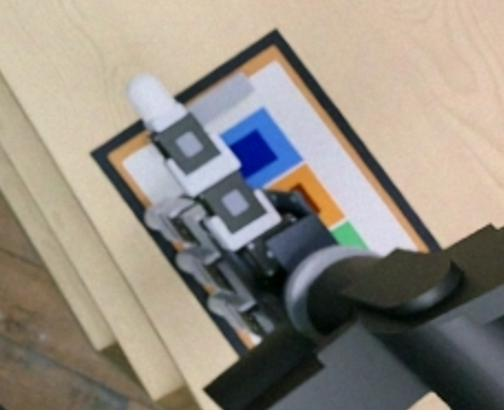

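>>> {"op": "move", "data": {"arm2": {"joints": {"joint2_rad": 2.429, "joint3_rad": 2.044, "joint4_rad": -1.117}, "min_time_s": 1.5}, "cameras": []}}

>>> {"op": "move", "data": {"arm2": {"joints": {"joint1_rad": 1.213, "joint2_rad": 2.701, "joint3_rad": 2.504, "joint4_rad": -1.341, "joint6_rad": 0.152}, "min_time_s": 2.5}, "cameras": []}}

>>> {"op": "move", "data": {"arm2": {"joints": {"joint2_rad": 2.710, "joint3_rad": 2.428, "joint4_rad": -1.288}, "min_time_s": 1.5}, "cameras": ["arm2_cam_wrist"]}}

Scene clock: 194.83 s.
Joint torques (N m): arm1=[-0.56 2.2 9.55 2.21 0.03 -0.18] | arm2=[1.03 -22.48 11.02 -0.23 0.12 0.2] | arm3=[0.26 -13.27 16.95 2.56 0.03 -0.15]
Motor temperatures (°C): arm1=[24 26 34 24 24 26] | arm2=[27 28 34 27 24 23] | arm3=[26 27 45 24 24 24]
Heat: arm1: hottest joint3_rad 34 °C; arm2: hottest joint3_rad 34 °C; arm3: hottest joint3_rad 45 °C.
move: arm2 done
Joint velocities: within noise
arm1, arm3: as last shown
arm2.joint_positions: joint1_rad=+1.237 joint2_rad=+2.447 joint3_rad=+1.996 joint4_rad=-1.107 joint5_rad=-0.001 joint6_rad=+0.179 hand_index_mcp=+0.750 hand_index_abd=+0.000 hand_index_pip=+0.573 hand_index_dip=+0.694 hand_middle_mcp=+0.749 hand_middle_abd=+0.001 hand_middle_pip=+0.576 hand_middle_dip=+0.696 hand_ring_mcp=+0.750 hand_ring_abd=-0.002 hand_ring_pip=+0.575 hand_ring_dip=+0.696 hand_thumb_cmc=+0.716 hand_thumb_axl=+0.677 hand_thumb_mcp=+0.223 hand_thumb_ipl=+0.168 hand_current_limit=+0.700 hand_speed=-0.700
arm2.joint_status: all done
arm2.hand_state: goal,goal,goal,goal,goal,goal,goal,goal,goal,goal,goal,goal,goal,goal,goal,goal
arm2.index_mcp_current_ma: -17
arm2.index_abd_current_ma: -1
arm2.index_pip_current_ma: -10
arm2.index_dip_current_ma: -6
arm2.middle_mcp_current_ma: -18
arm2.middle_abd_current_ma: 2
arm2.middle_pip_current_ma: -7
arm2.middle_dip_current_ma: 1
arm2.ring_mcp_current_ma: -14
arm2.ring_abd_current_ma: -7
arm2.ring_pip_current_ma: -5
arm2.ring_dip_current_ma: -1
arm2.thumb_cmc_current_ma: 5
arm2.thumb_axl_current_ma: -3
arm2.thumb_mcp_current_ma: -12
arm2.thumb_ipl_current_ma: -1
arm2.hand_goal_index_mcp: 0.754
arm2.hand_goal_index_abd: 0.000
arm2.hand_goal_index_pip: 0.576
arm2.hand_goal_index_dip: 0.696
arm2.hand_goal_middle_mcp: 0.754
arm2.hand_goal_middle_abd: 0.000
arm2.hand_goal_middle_pip: 0.578
arm2.hand_goal_middle_dip: 0.696
arm2.hand_goal_ring_mcp: 0.754
arm2.hand_goal_ring_abd: 0.000
arm2.hand_goal_ring_pip: 0.576
arm2.hand_goal_ring_dip: 0.696
arm2.hand_goal_thumb_cmc: 0.714
arm2.hand_goal_thumb_axl: 0.678
arm2.hand_goal_thumb_mcp: 0.226
arm2.hand_goal_thumb_ipl: 0.168
arm2.hand: x=-0.0690 y=-0.7272 z=+0.7725 quat_wxyz=(+0.009, +0.970, -0.245, -0.001) (m; scene frame)
arm2.hand_target: x=-0.0665 y=-0.7494 z=+0.8067 quat_wxyz=(+0.037, +0.969, -0.244, -0.003) (m; scene frame)
arm2.hand_status: not commanded
pictures: none
No camera images: "cameras" was empty.

Scene clock: 197.67 s.
Joint torques (N m): arm1=[-0.62 2.14 9.52 2.22 0.02 -0.17] | arm2=[-1.14 -21.66 12.03 -0.25 0.12 -0.09] | arm3=[0.21 -13.27 16.95 2.55 0.03 -0.16]
Motor temperatures (°C): arm1=[24 26 34 24 24 26] | arm2=[27 29 34 27 24 23] | arm3=[26 27 45 24 24 24]
Heat: arm1: hottest joint3_rad 34 °C; arm2: hottest joint3_rad 34 °C; arm3: hottest joint3_rad 45 °C.
move: arm2 done
Joint velocities: within noise
arm1, arm3: as last shown
arm2.joint_positions: joint1_rad=+1.226 joint2_rad=+2.681 joint3_rad=+2.450 joint4_rad=-1.331 joint5_rad=-0.001 joint6_rad=+0.164 hand_index_mcp=+0.750 hand_index_abd=+0.000 hand_index_pip=+0.573 hand_index_dip=+0.694 hand_middle_mcp=+0.750 hand_middle_abd=+0.001 hand_middle_pip=+0.576 hand_middle_dip=+0.696 hand_ring_mcp=+0.750 hand_ring_abd=-0.002 hand_ring_pip=+0.575 hand_ring_dip=+0.696 hand_thumb_cmc=+0.716 hand_thumb_axl=+0.677 hand_thumb_mcp=+0.223 hand_thumb_ipl=+0.168 hand_current_limit=+0.700 hand_speed=-0.700
arm2.joint_status: all done
arm2.hand_state: goal,goal,goal,goal,goal,goal,goal,goal,goal,goal,goal,goal,goal,goal,goal,goal
arm2.index_mcp_current_ma: -14
arm2.index_abd_current_ma: -1
arm2.index_pip_current_ma: -10
arm2.index_dip_current_ma: -6
arm2.middle_mcp_current_ma: -15
arm2.middle_abd_current_ma: 2
arm2.middle_pip_current_ma: -7
arm2.middle_dip_current_ma: 1
arm2.ring_mcp_current_ma: -14
arm2.ring_abd_current_ma: -7
arm2.ring_pip_current_ma: -5
arm2.ring_dip_current_ma: -1
arm2.thumb_cmc_current_ma: 5
arm2.thumb_axl_current_ma: -3
arm2.thumb_mcp_current_ma: -12
arm2.thumb_ipl_current_ma: -1
arm2.hand_goal_index_mcp: 0.754
arm2.hand_goal_index_abd: 0.000
arm2.hand_goal_index_pip: 0.576
arm2.hand_goal_index_dip: 0.696
arm2.hand_goal_middle_mcp: 0.754
arm2.hand_goal_middle_abd: 0.000
arm2.hand_goal_middle_pip: 0.578
arm2.hand_goal_middle_dip: 0.696
arm2.hand_goal_ring_mcp: 0.754
arm2.hand_goal_ring_abd: 0.000
arm2.hand_goal_ring_pip: 0.576
arm2.hand_goal_ring_dip: 0.696
arm2.hand_goal_thumb_cmc: 0.714
arm2.hand_goal_thumb_axl: 0.678
arm2.hand_goal_thumb_mcp: 0.226
arm2.hand_goal_thumb_ipl: 0.168
arm2.hand: x=-0.0964 y=-0.7836 z=+0.7688 quat_wxyz=(+0.007, +0.970, -0.243, -0.001) (m; scene frame)
arm2.hand_target: x=-0.1089 y=-0.7905 z=+0.7760 quat_wxyz=(+0.019, +0.970, -0.243, -0.003) (m; scene frame)
arm2.hand_status: not commanded
pictures: none
No camera images: "cameras" was empty.

Scene clock: 199.50 s.
Joint torques (N m): arm1=[-0.5 2.14 9.55 2.19 0.03 -0.18] | arm2=[-1.03 -21.95 7.27 0.66 0.13 -0.08] | arm3=[0.21 -13.22 16.95 2.55 0.03 -0.16]
Motor temperatures (°C): arm1=[24 26 34 24 24 26] | arm2=[27 29 34 27 24 23] | arm3=[26 27 45 24 24 24]
Heat: arm1: hottest joint3_rad 34 °C; arm2: hottest joint3_rad 34 °C; arm3: hottest joint3_rad 45 °C.
move: arm2 done
Joint velocities: within noise
arm1, arm3: as last shown
arm2.joint_positions: joint1_rad=+1.226 joint2_rad=+2.691 joint3_rad=+2.434 joint4_rad=-1.300 joint5_rad=-0.001 joint6_rad=+0.164 hand_index_mcp=+0.750 hand_index_abd=+0.000 hand_index_pip=+0.573 hand_index_dip=+0.694 hand_middle_mcp=+0.750 hand_middle_abd=+0.001 hand_middle_pip=+0.576 hand_middle_dip=+0.696 hand_ring_mcp=+0.750 hand_ring_abd=-0.002 hand_ring_pip=+0.575 hand_ring_dip=+0.696 hand_thumb_cmc=+0.716 hand_thumb_axl=+0.677 hand_thumb_mcp=+0.223 hand_thumb_ipl=+0.168 hand_current_limit=+0.700 hand_speed=-0.700
arm2.joint_status: all done
arm2.hand_state: goal,goal,goal,goal,goal,goal,goal,goal,goal,goal,goal,goal,goal,goal,goal,goal
arm2.index_mcp_current_ma: -14
arm2.index_abd_current_ma: -1
arm2.index_pip_current_ma: -10
arm2.index_dip_current_ma: -6
arm2.middle_mcp_current_ma: -15
arm2.middle_abd_current_ma: 2
arm2.middle_pip_current_ma: -7
arm2.middle_dip_current_ma: 1
arm2.ring_mcp_current_ma: -14
arm2.ring_abd_current_ma: -7
arm2.ring_pip_current_ma: -5
arm2.ring_dip_current_ma: -1
arm2.thumb_cmc_current_ma: 5
arm2.thumb_axl_current_ma: -3
arm2.thumb_mcp_current_ma: -12
arm2.thumb_ipl_current_ma: -1
arm2.hand_goal_index_mcp: 0.754
arm2.hand_goal_index_abd: 0.000
arm2.hand_goal_index_pip: 0.576
arm2.hand_goal_index_dip: 0.696
arm2.hand_goal_middle_mcp: 0.754
arm2.hand_goal_middle_abd: 0.000
arm2.hand_goal_middle_pip: 0.578
arm2.hand_goal_middle_dip: 0.696
arm2.hand_goal_ring_mcp: 0.754
arm2.hand_goal_ring_abd: 0.000
arm2.hand_goal_ring_pip: 0.576
arm2.hand_goal_ring_dip: 0.696
arm2.hand_goal_thumb_cmc: 0.714
arm2.hand_goal_thumb_axl: 0.678
arm2.hand_goal_thumb_mcp: 0.226
arm2.hand_goal_thumb_ipl: 0.168
arm2.hand: x=-0.0964 y=-0.7835 z=+0.7557 quat_wxyz=(+0.009, +0.970, -0.243, -0.002) (m; scene frame)
arm2.hand_target: x=-0.1043 y=-0.7770 z=+0.7388 quat_wxyz=(+0.003, +0.970, -0.243, -0.001) (m; scene frame)
arm2.hand_status: not commanded
pictures: arm2_cam_wrist
Images, in order (width x height): arm2_cam_wrist 672x504.

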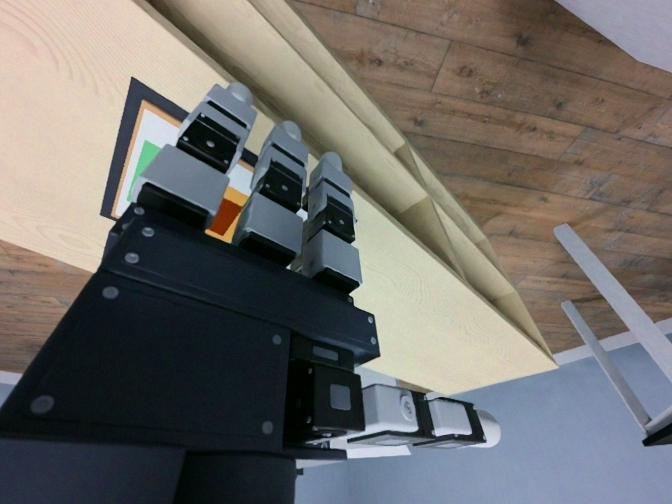

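>>> {"op": "move", "data": {"arm2": {"joints": {"joint2_rad": 2.677}, "min_time_s": 0.5}, "cameras": []}}

>>> {"op": "move", "data": {"arm2": {"joints": {"joint2_rad": 2.615, "joint3_rad": 2.274, "joint4_rad": -1.198}, "min_time_s": 1.5}, "cameras": ["arm2_cam_wrist"]}}

>>> {"op": "zoom_image", "data": {"camera": "arm2_cam_wrist", "region": [100, 0, 400, 225]}}

Scene clock: 200.43 s.
Joint torques (N m): arm1=[-0.56 2.14 9.55 2.19 0.01 -0.17] | arm2=[-1.08 -24.18 7.28 0.54 0.13 -0.08] | arm3=[0.26 -13.33 16.96 2.55 0.03 -0.16]
Motor temperatures (°C): arm1=[24 26 34 24 24 26] | arm2=[27 29 34 27 24 23] | arm3=[26 27 45 24 24 24]
Heat: arm1: hottest joint3_rad 34 °C; arm2: hottest joint3_rad 34 °C; arm3: hottest joint3_rad 45 °C.
move: arm2 done
Joint velocities: within noise
arm1, arm3: as last shown
arm2.joint_positions: joint1_rad=+1.226 joint2_rad=+2.691 joint3_rad=+2.434 joint4_rad=-1.300 joint5_rad=-0.001 joint6_rad=+0.164 hand_index_mcp=+0.750 hand_index_abd=+0.000 hand_index_pip=+0.573 hand_index_dip=+0.694 hand_middle_mcp=+0.750 hand_middle_abd=+0.001 hand_middle_pip=+0.576 hand_middle_dip=+0.696 hand_ring_mcp=+0.750 hand_ring_abd=-0.002 hand_ring_pip=+0.575 hand_ring_dip=+0.696 hand_thumb_cmc=+0.716 hand_thumb_axl=+0.677 hand_thumb_mcp=+0.223 hand_thumb_ipl=+0.168 hand_current_limit=+0.700 hand_speed=-0.700
arm2.joint_status: all done
arm2.hand_state: goal,goal,goal,goal,goal,goal,goal,goal,goal,goal,goal,goal,goal,goal,goal,goal
arm2.index_mcp_current_ma: -14
arm2.index_abd_current_ma: -1
arm2.index_pip_current_ma: -10
arm2.index_dip_current_ma: -6
arm2.middle_mcp_current_ma: -15
arm2.middle_abd_current_ma: 2
arm2.middle_pip_current_ma: -7
arm2.middle_dip_current_ma: 1
arm2.ring_mcp_current_ma: -14
arm2.ring_abd_current_ma: -7
arm2.ring_pip_current_ma: -5
arm2.ring_dip_current_ma: -1
arm2.thumb_cmc_current_ma: 5
arm2.thumb_axl_current_ma: -3
arm2.thumb_mcp_current_ma: -12
arm2.thumb_ipl_current_ma: -1
arm2.hand_goal_index_mcp: 0.754
arm2.hand_goal_index_abd: 0.000
arm2.hand_goal_index_pip: 0.576
arm2.hand_goal_index_dip: 0.696
arm2.hand_goal_middle_mcp: 0.754
arm2.hand_goal_middle_abd: 0.000
arm2.hand_goal_middle_pip: 0.578
arm2.hand_goal_middle_dip: 0.696
arm2.hand_goal_ring_mcp: 0.754
arm2.hand_goal_ring_abd: 0.000
arm2.hand_goal_ring_pip: 0.576
arm2.hand_goal_ring_dip: 0.696
arm2.hand_goal_thumb_cmc: 0.714
arm2.hand_goal_thumb_axl: 0.678
arm2.hand_goal_thumb_mcp: 0.226
arm2.hand_goal_thumb_ipl: 0.168
arm2.hand: x=-0.0964 y=-0.7835 z=+0.7557 quat_wxyz=(+0.009, +0.970, -0.243, -0.002) (m; scene frame)
arm2.hand_target: x=-0.1068 y=-0.7843 z=+0.7658 quat_wxyz=(+0.019, +0.970, -0.243, -0.003) (m; scene frame)
arm2.hand_status: not commanded
pictures: none
No camera images: "cameras" was empty.

Scene clock: 202.23 s.
Joint torques (N m): arm1=[-0.56 2.2 9.57 2.21 0.02 -0.18] | arm2=[-1.08 -24.18 6.82 0.53 0.13 -0.07] | arm3=[0.26 -13.27 16.95 2.54 0.03 -0.16]
Motor temperatures (°C): arm1=[24 26 34 24 24 26] | arm2=[27 29 34 27 24 23] | arm3=[26 27 45 24 24 24]
Heat: arm1: hottest joint3_rad 34 °C; arm2: hottest joint3_rad 34 °C; arm3: hottest joint3_rad 45 °C.
move: arm2 done
Joint velocities: within noise
arm1, arm3: as last shown
arm2.joint_positions: joint1_rad=+1.226 joint2_rad=+2.632 joint3_rad=+2.283 joint4_rad=-1.210 joint5_rad=-0.001 joint6_rad=+0.164 hand_index_mcp=+0.749 hand_index_abd=-0.001 hand_index_pip=+0.573 hand_index_dip=+0.694 hand_middle_mcp=+0.749 hand_middle_abd=+0.001 hand_middle_pip=+0.576 hand_middle_dip=+0.696 hand_ring_mcp=+0.750 hand_ring_abd=-0.002 hand_ring_pip=+0.575 hand_ring_dip=+0.696 hand_thumb_cmc=+0.716 hand_thumb_axl=+0.677 hand_thumb_mcp=+0.223 hand_thumb_ipl=+0.168 hand_current_limit=+0.700 hand_speed=-0.700
arm2.joint_status: all done
arm2.hand_state: goal,goal,goal,goal,goal,goal,goal,goal,goal,goal,goal,goal,goal,goal,goal,goal
arm2.index_mcp_current_ma: -18
arm2.index_abd_current_ma: -2
arm2.index_pip_current_ma: -10
arm2.index_dip_current_ma: -6
arm2.middle_mcp_current_ma: -17
arm2.middle_abd_current_ma: 2
arm2.middle_pip_current_ma: -8
arm2.middle_dip_current_ma: 0
arm2.ring_mcp_current_ma: -14
arm2.ring_abd_current_ma: -7
arm2.ring_pip_current_ma: -5
arm2.ring_dip_current_ma: -1
arm2.thumb_cmc_current_ma: 5
arm2.thumb_axl_current_ma: -3
arm2.thumb_mcp_current_ma: -13
arm2.thumb_ipl_current_ma: -1
arm2.hand_goal_index_mcp: 0.754
arm2.hand_goal_index_abd: 0.000
arm2.hand_goal_index_pip: 0.576
arm2.hand_goal_index_dip: 0.696
arm2.hand_goal_middle_mcp: 0.754
arm2.hand_goal_middle_abd: 0.000
arm2.hand_goal_middle_pip: 0.578
arm2.hand_goal_middle_dip: 0.696
arm2.hand_goal_ring_mcp: 0.754
arm2.hand_goal_ring_abd: 0.000
arm2.hand_goal_ring_pip: 0.576
arm2.hand_goal_ring_dip: 0.696
arm2.hand_goal_thumb_cmc: 0.714
arm2.hand_goal_thumb_axl: 0.678
arm2.hand_goal_thumb_mcp: 0.226
arm2.hand_goal_thumb_ipl: 0.168
arm2.hand: x=-0.0907 y=-0.7668 z=+0.7436 quat_wxyz=(+0.008, +0.970, -0.243, -0.001) (m; scene frame)
arm2.hand_target: x=-0.1007 y=-0.7671 z=+0.7543 quat_wxyz=(+0.018, +0.970, -0.243, -0.003) (m; scene frame)
arm2.hand_status: not commanded
pictures: arm2_cam_wrist
Images, in order (width x height): arm2_cam_wrist 672x504.

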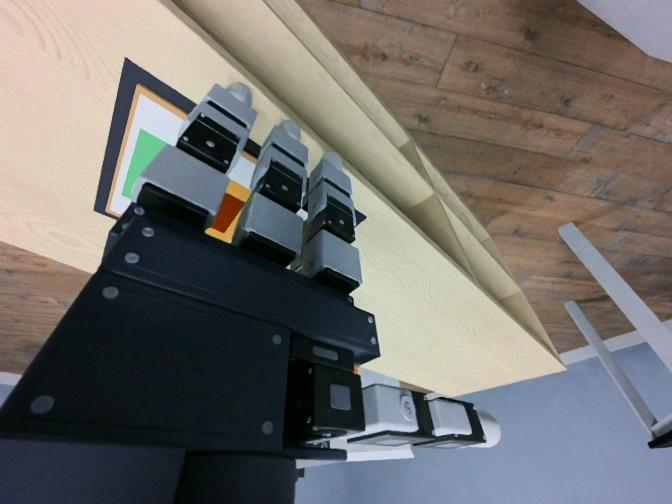

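Scaled by 1.680 from the camera's 672x504 image, which has a finer 960x720 frame.

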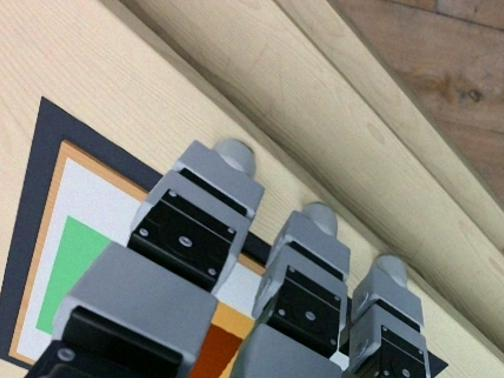

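>>> {"op": "move", "data": {"arm2": {"joints": {"joint1_rad": 1.242, "joint2_rad": 2.556, "joint3_rad": 2.151, "joint4_rad": -1.138, "joint6_rad": 0.182}, "min_time_s": 2}, "cameras": ["arm2_cam_wrist", "arm3_cam_wrist"]}}

>>> {"op": "zoom_image", "data": {"camera": "arm2_cam_wrist", "region": [100, 0, 400, 225]}}

Scene clock: 205.00 s.
Joint torques (N m): arm1=[-0.62 2.2 9.54 2.22 0.02 -0.18] | arm2=[0.97 -23.36 6.58 0.5 0.13 0.2] | arm3=[0.26 -13.27 16.96 2.54 0.04 -0.15]
Motor temperatures (°C): arm1=[24 26 34 24 24 26] | arm2=[27 29 34 27 24 23] | arm3=[26 27 45 24 24 24]
Heat: arm1: hottest joint3_rad 34 °C; arm2: hottest joint3_rad 34 °C; arm3: hottest joint3_rad 45 °C.
move: arm2 done
Joint velocities: within noise
arm1, arm3: as last shown
arm2.joint_positions: joint1_rad=+1.229 joint2_rad=+2.572 joint3_rad=+2.160 joint4_rad=-1.148 joint5_rad=-0.001 joint6_rad=+0.169 hand_index_mcp=+0.746 hand_index_abd=-0.001 hand_index_pip=+0.572 hand_index_dip=+0.694 hand_middle_mcp=+0.750 hand_middle_abd=+0.001 hand_middle_pip=+0.576 hand_middle_dip=+0.696 hand_ring_mcp=+0.750 hand_ring_abd=-0.002 hand_ring_pip=+0.575 hand_ring_dip=+0.696 hand_thumb_cmc=+0.716 hand_thumb_axl=+0.677 hand_thumb_mcp=+0.223 hand_thumb_ipl=+0.168 hand_current_limit=+0.700 hand_speed=-0.700
arm2.joint_status: all done
arm2.hand_state: goal,goal,goal,goal,goal,goal,goal,goal,goal,goal,goal,goal,goal,goal,goal,goal
arm2.index_mcp_current_ma: -31
arm2.index_abd_current_ma: -2
arm2.index_pip_current_ma: -15
arm2.index_dip_current_ma: -7
arm2.middle_mcp_current_ma: -16
arm2.middle_abd_current_ma: 2
arm2.middle_pip_current_ma: -8
arm2.middle_dip_current_ma: 0
arm2.ring_mcp_current_ma: -14
arm2.ring_abd_current_ma: -7
arm2.ring_pip_current_ma: -5
arm2.ring_dip_current_ma: -1
arm2.thumb_cmc_current_ma: 5
arm2.thumb_axl_current_ma: -3
arm2.thumb_mcp_current_ma: -13
arm2.thumb_ipl_current_ma: -1
arm2.hand_goal_index_mcp: 0.754
arm2.hand_goal_index_abd: 0.000
arm2.hand_goal_index_pip: 0.576
arm2.hand_goal_index_dip: 0.696
arm2.hand_goal_middle_mcp: 0.754
arm2.hand_goal_middle_abd: 0.000
arm2.hand_goal_middle_pip: 0.578
arm2.hand_goal_middle_dip: 0.696
arm2.hand_goal_ring_mcp: 0.754
arm2.hand_goal_ring_abd: 0.000
arm2.hand_goal_ring_pip: 0.576
arm2.hand_goal_ring_dip: 0.696
arm2.hand_goal_thumb_cmc: 0.714
arm2.hand_goal_thumb_axl: 0.678
arm2.hand_goal_thumb_mcp: 0.226
arm2.hand_goal_thumb_ipl: 0.168
arm2.hand: x=-0.0829 y=-0.7512 z=+0.7430 quat_wxyz=(+0.008, +0.970, -0.244, -0.001) (m; scene frame)
arm2.hand_target: x=-0.0750 y=-0.7569 z=+0.7526 quat_wxyz=(+0.017, +0.970, -0.244, -0.002) (m; scene frame)
arm2.hand_status: not commanded
pictures: arm2_cam_wrist, arm3_cam_wrist
Images, in order (width x height): arm2_cam_wrist 672x504, arm3_cam_wrist 672x504.

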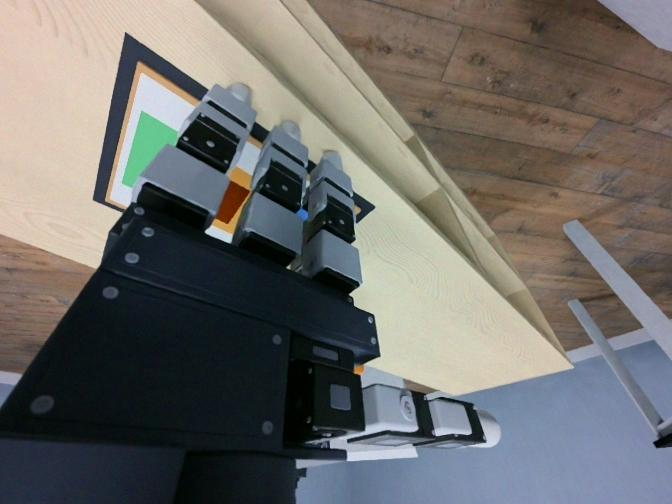

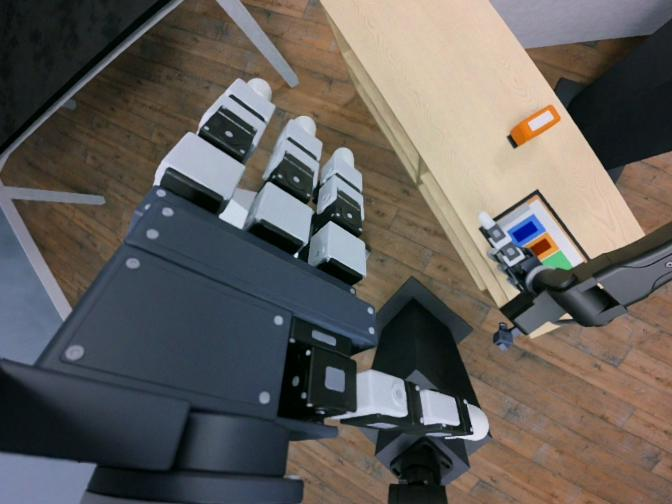

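Scaled by 1.680 from the camera's 672x504 image, which has a finer 960x720 frame.

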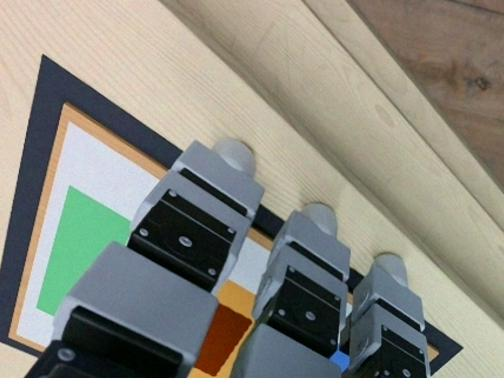

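>>> {"op": "move", "data": {"arm2": {"joints": {"joint1_rad": 1.249, "joint2_rad": 2.510, "joint3_rad": 2.059, "joint4_rad": -1.092, "joint6_rad": 0.187}, "min_time_s": 2}, "cameras": ["arm2_cam_wrist"]}}

>>> {"op": "zoom_image", "data": {"camera": "arm2_cam_wrist", "region": [100, 0, 400, 225]}}

Scene clock: 207.60 s.
Joint torques (N m): arm1=[-0.56 2.08 9.55 2.19 0.02 -0.18] | arm2=[1.2 -22.83 6.43 0.43 0.13 0.21] | arm3=[0.21 -13.27 16.95 2.55 0.03 -0.16]
Motor temperatures (°C): arm1=[24 26 34 24 24 26] | arm2=[27 30 34 27 24 23] | arm3=[26 27 45 24 24 24]
Heat: arm1: hottest joint3_rad 34 °C; arm2: hottest joint3_rad 34 °C; arm3: hottest joint3_rad 45 °C.
move: arm2 done
Joint velocities: within noise
arm1, arm3: as last shown
arm2.joint_positions: joint1_rad=+1.234 joint2_rad=+2.526 joint3_rad=+2.068 joint4_rad=-1.101 joint5_rad=-0.001 joint6_rad=+0.174 hand_index_mcp=+0.747 hand_index_abd=-0.001 hand_index_pip=+0.572 hand_index_dip=+0.694 hand_middle_mcp=+0.749 hand_middle_abd=+0.001 hand_middle_pip=+0.576 hand_middle_dip=+0.696 hand_ring_mcp=+0.750 hand_ring_abd=-0.002 hand_ring_pip=+0.575 hand_ring_dip=+0.696 hand_thumb_cmc=+0.716 hand_thumb_axl=+0.677 hand_thumb_mcp=+0.223 hand_thumb_ipl=+0.168 hand_current_limit=+0.700 hand_speed=-0.700
arm2.joint_status: all done
arm2.hand_state: goal,goal,goal,goal,goal,goal,goal,goal,goal,goal,goal,goal,goal,goal,goal,goal
arm2.index_mcp_current_ma: -27
arm2.index_abd_current_ma: -2
arm2.index_pip_current_ma: -15
arm2.index_dip_current_ma: -7
arm2.middle_mcp_current_ma: -20
arm2.middle_abd_current_ma: 2
arm2.middle_pip_current_ma: -8
arm2.middle_dip_current_ma: 0
arm2.ring_mcp_current_ma: -14
arm2.ring_abd_current_ma: -7
arm2.ring_pip_current_ma: -5
arm2.ring_dip_current_ma: -1
arm2.thumb_cmc_current_ma: 5
arm2.thumb_axl_current_ma: -3
arm2.thumb_mcp_current_ma: -13
arm2.thumb_ipl_current_ma: -1
arm2.hand_goal_index_mcp: 0.754
arm2.hand_goal_index_abd: 0.000
arm2.hand_goal_index_pip: 0.576
arm2.hand_goal_index_dip: 0.696
arm2.hand_goal_middle_mcp: 0.754
arm2.hand_goal_middle_abd: 0.000
arm2.hand_goal_middle_pip: 0.578
arm2.hand_goal_middle_dip: 0.696
arm2.hand_goal_ring_mcp: 0.754
arm2.hand_goal_ring_abd: 0.000
arm2.hand_goal_ring_pip: 0.576
arm2.hand_goal_ring_dip: 0.696
arm2.hand_goal_thumb_cmc: 0.714
arm2.hand_goal_thumb_axl: 0.678
arm2.hand_goal_thumb_mcp: 0.226
arm2.hand_goal_thumb_ipl: 0.168
arm2.hand: x=-0.0752 y=-0.7386 z=+0.7432 quat_wxyz=(+0.008, +0.970, -0.244, -0.001) (m; scene frame)
arm2.hand_target: x=-0.0654 y=-0.7443 z=+0.7523 quat_wxyz=(+0.016, +0.970, -0.243, -0.002) (m; scene frame)
arm2.hand_status: not commanded
pictures: arm2_cam_wrist
Images, in order (width x height): arm2_cam_wrist 672x504.

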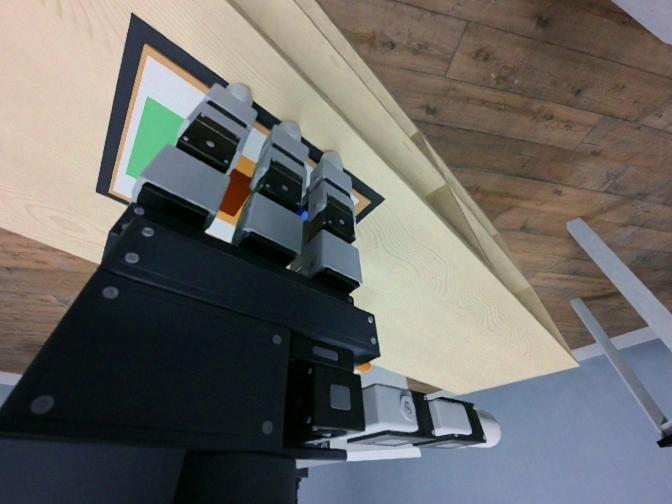

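Scaled by 1.680 from the camera's 672x504 image, which has a finer 960x720 frame.

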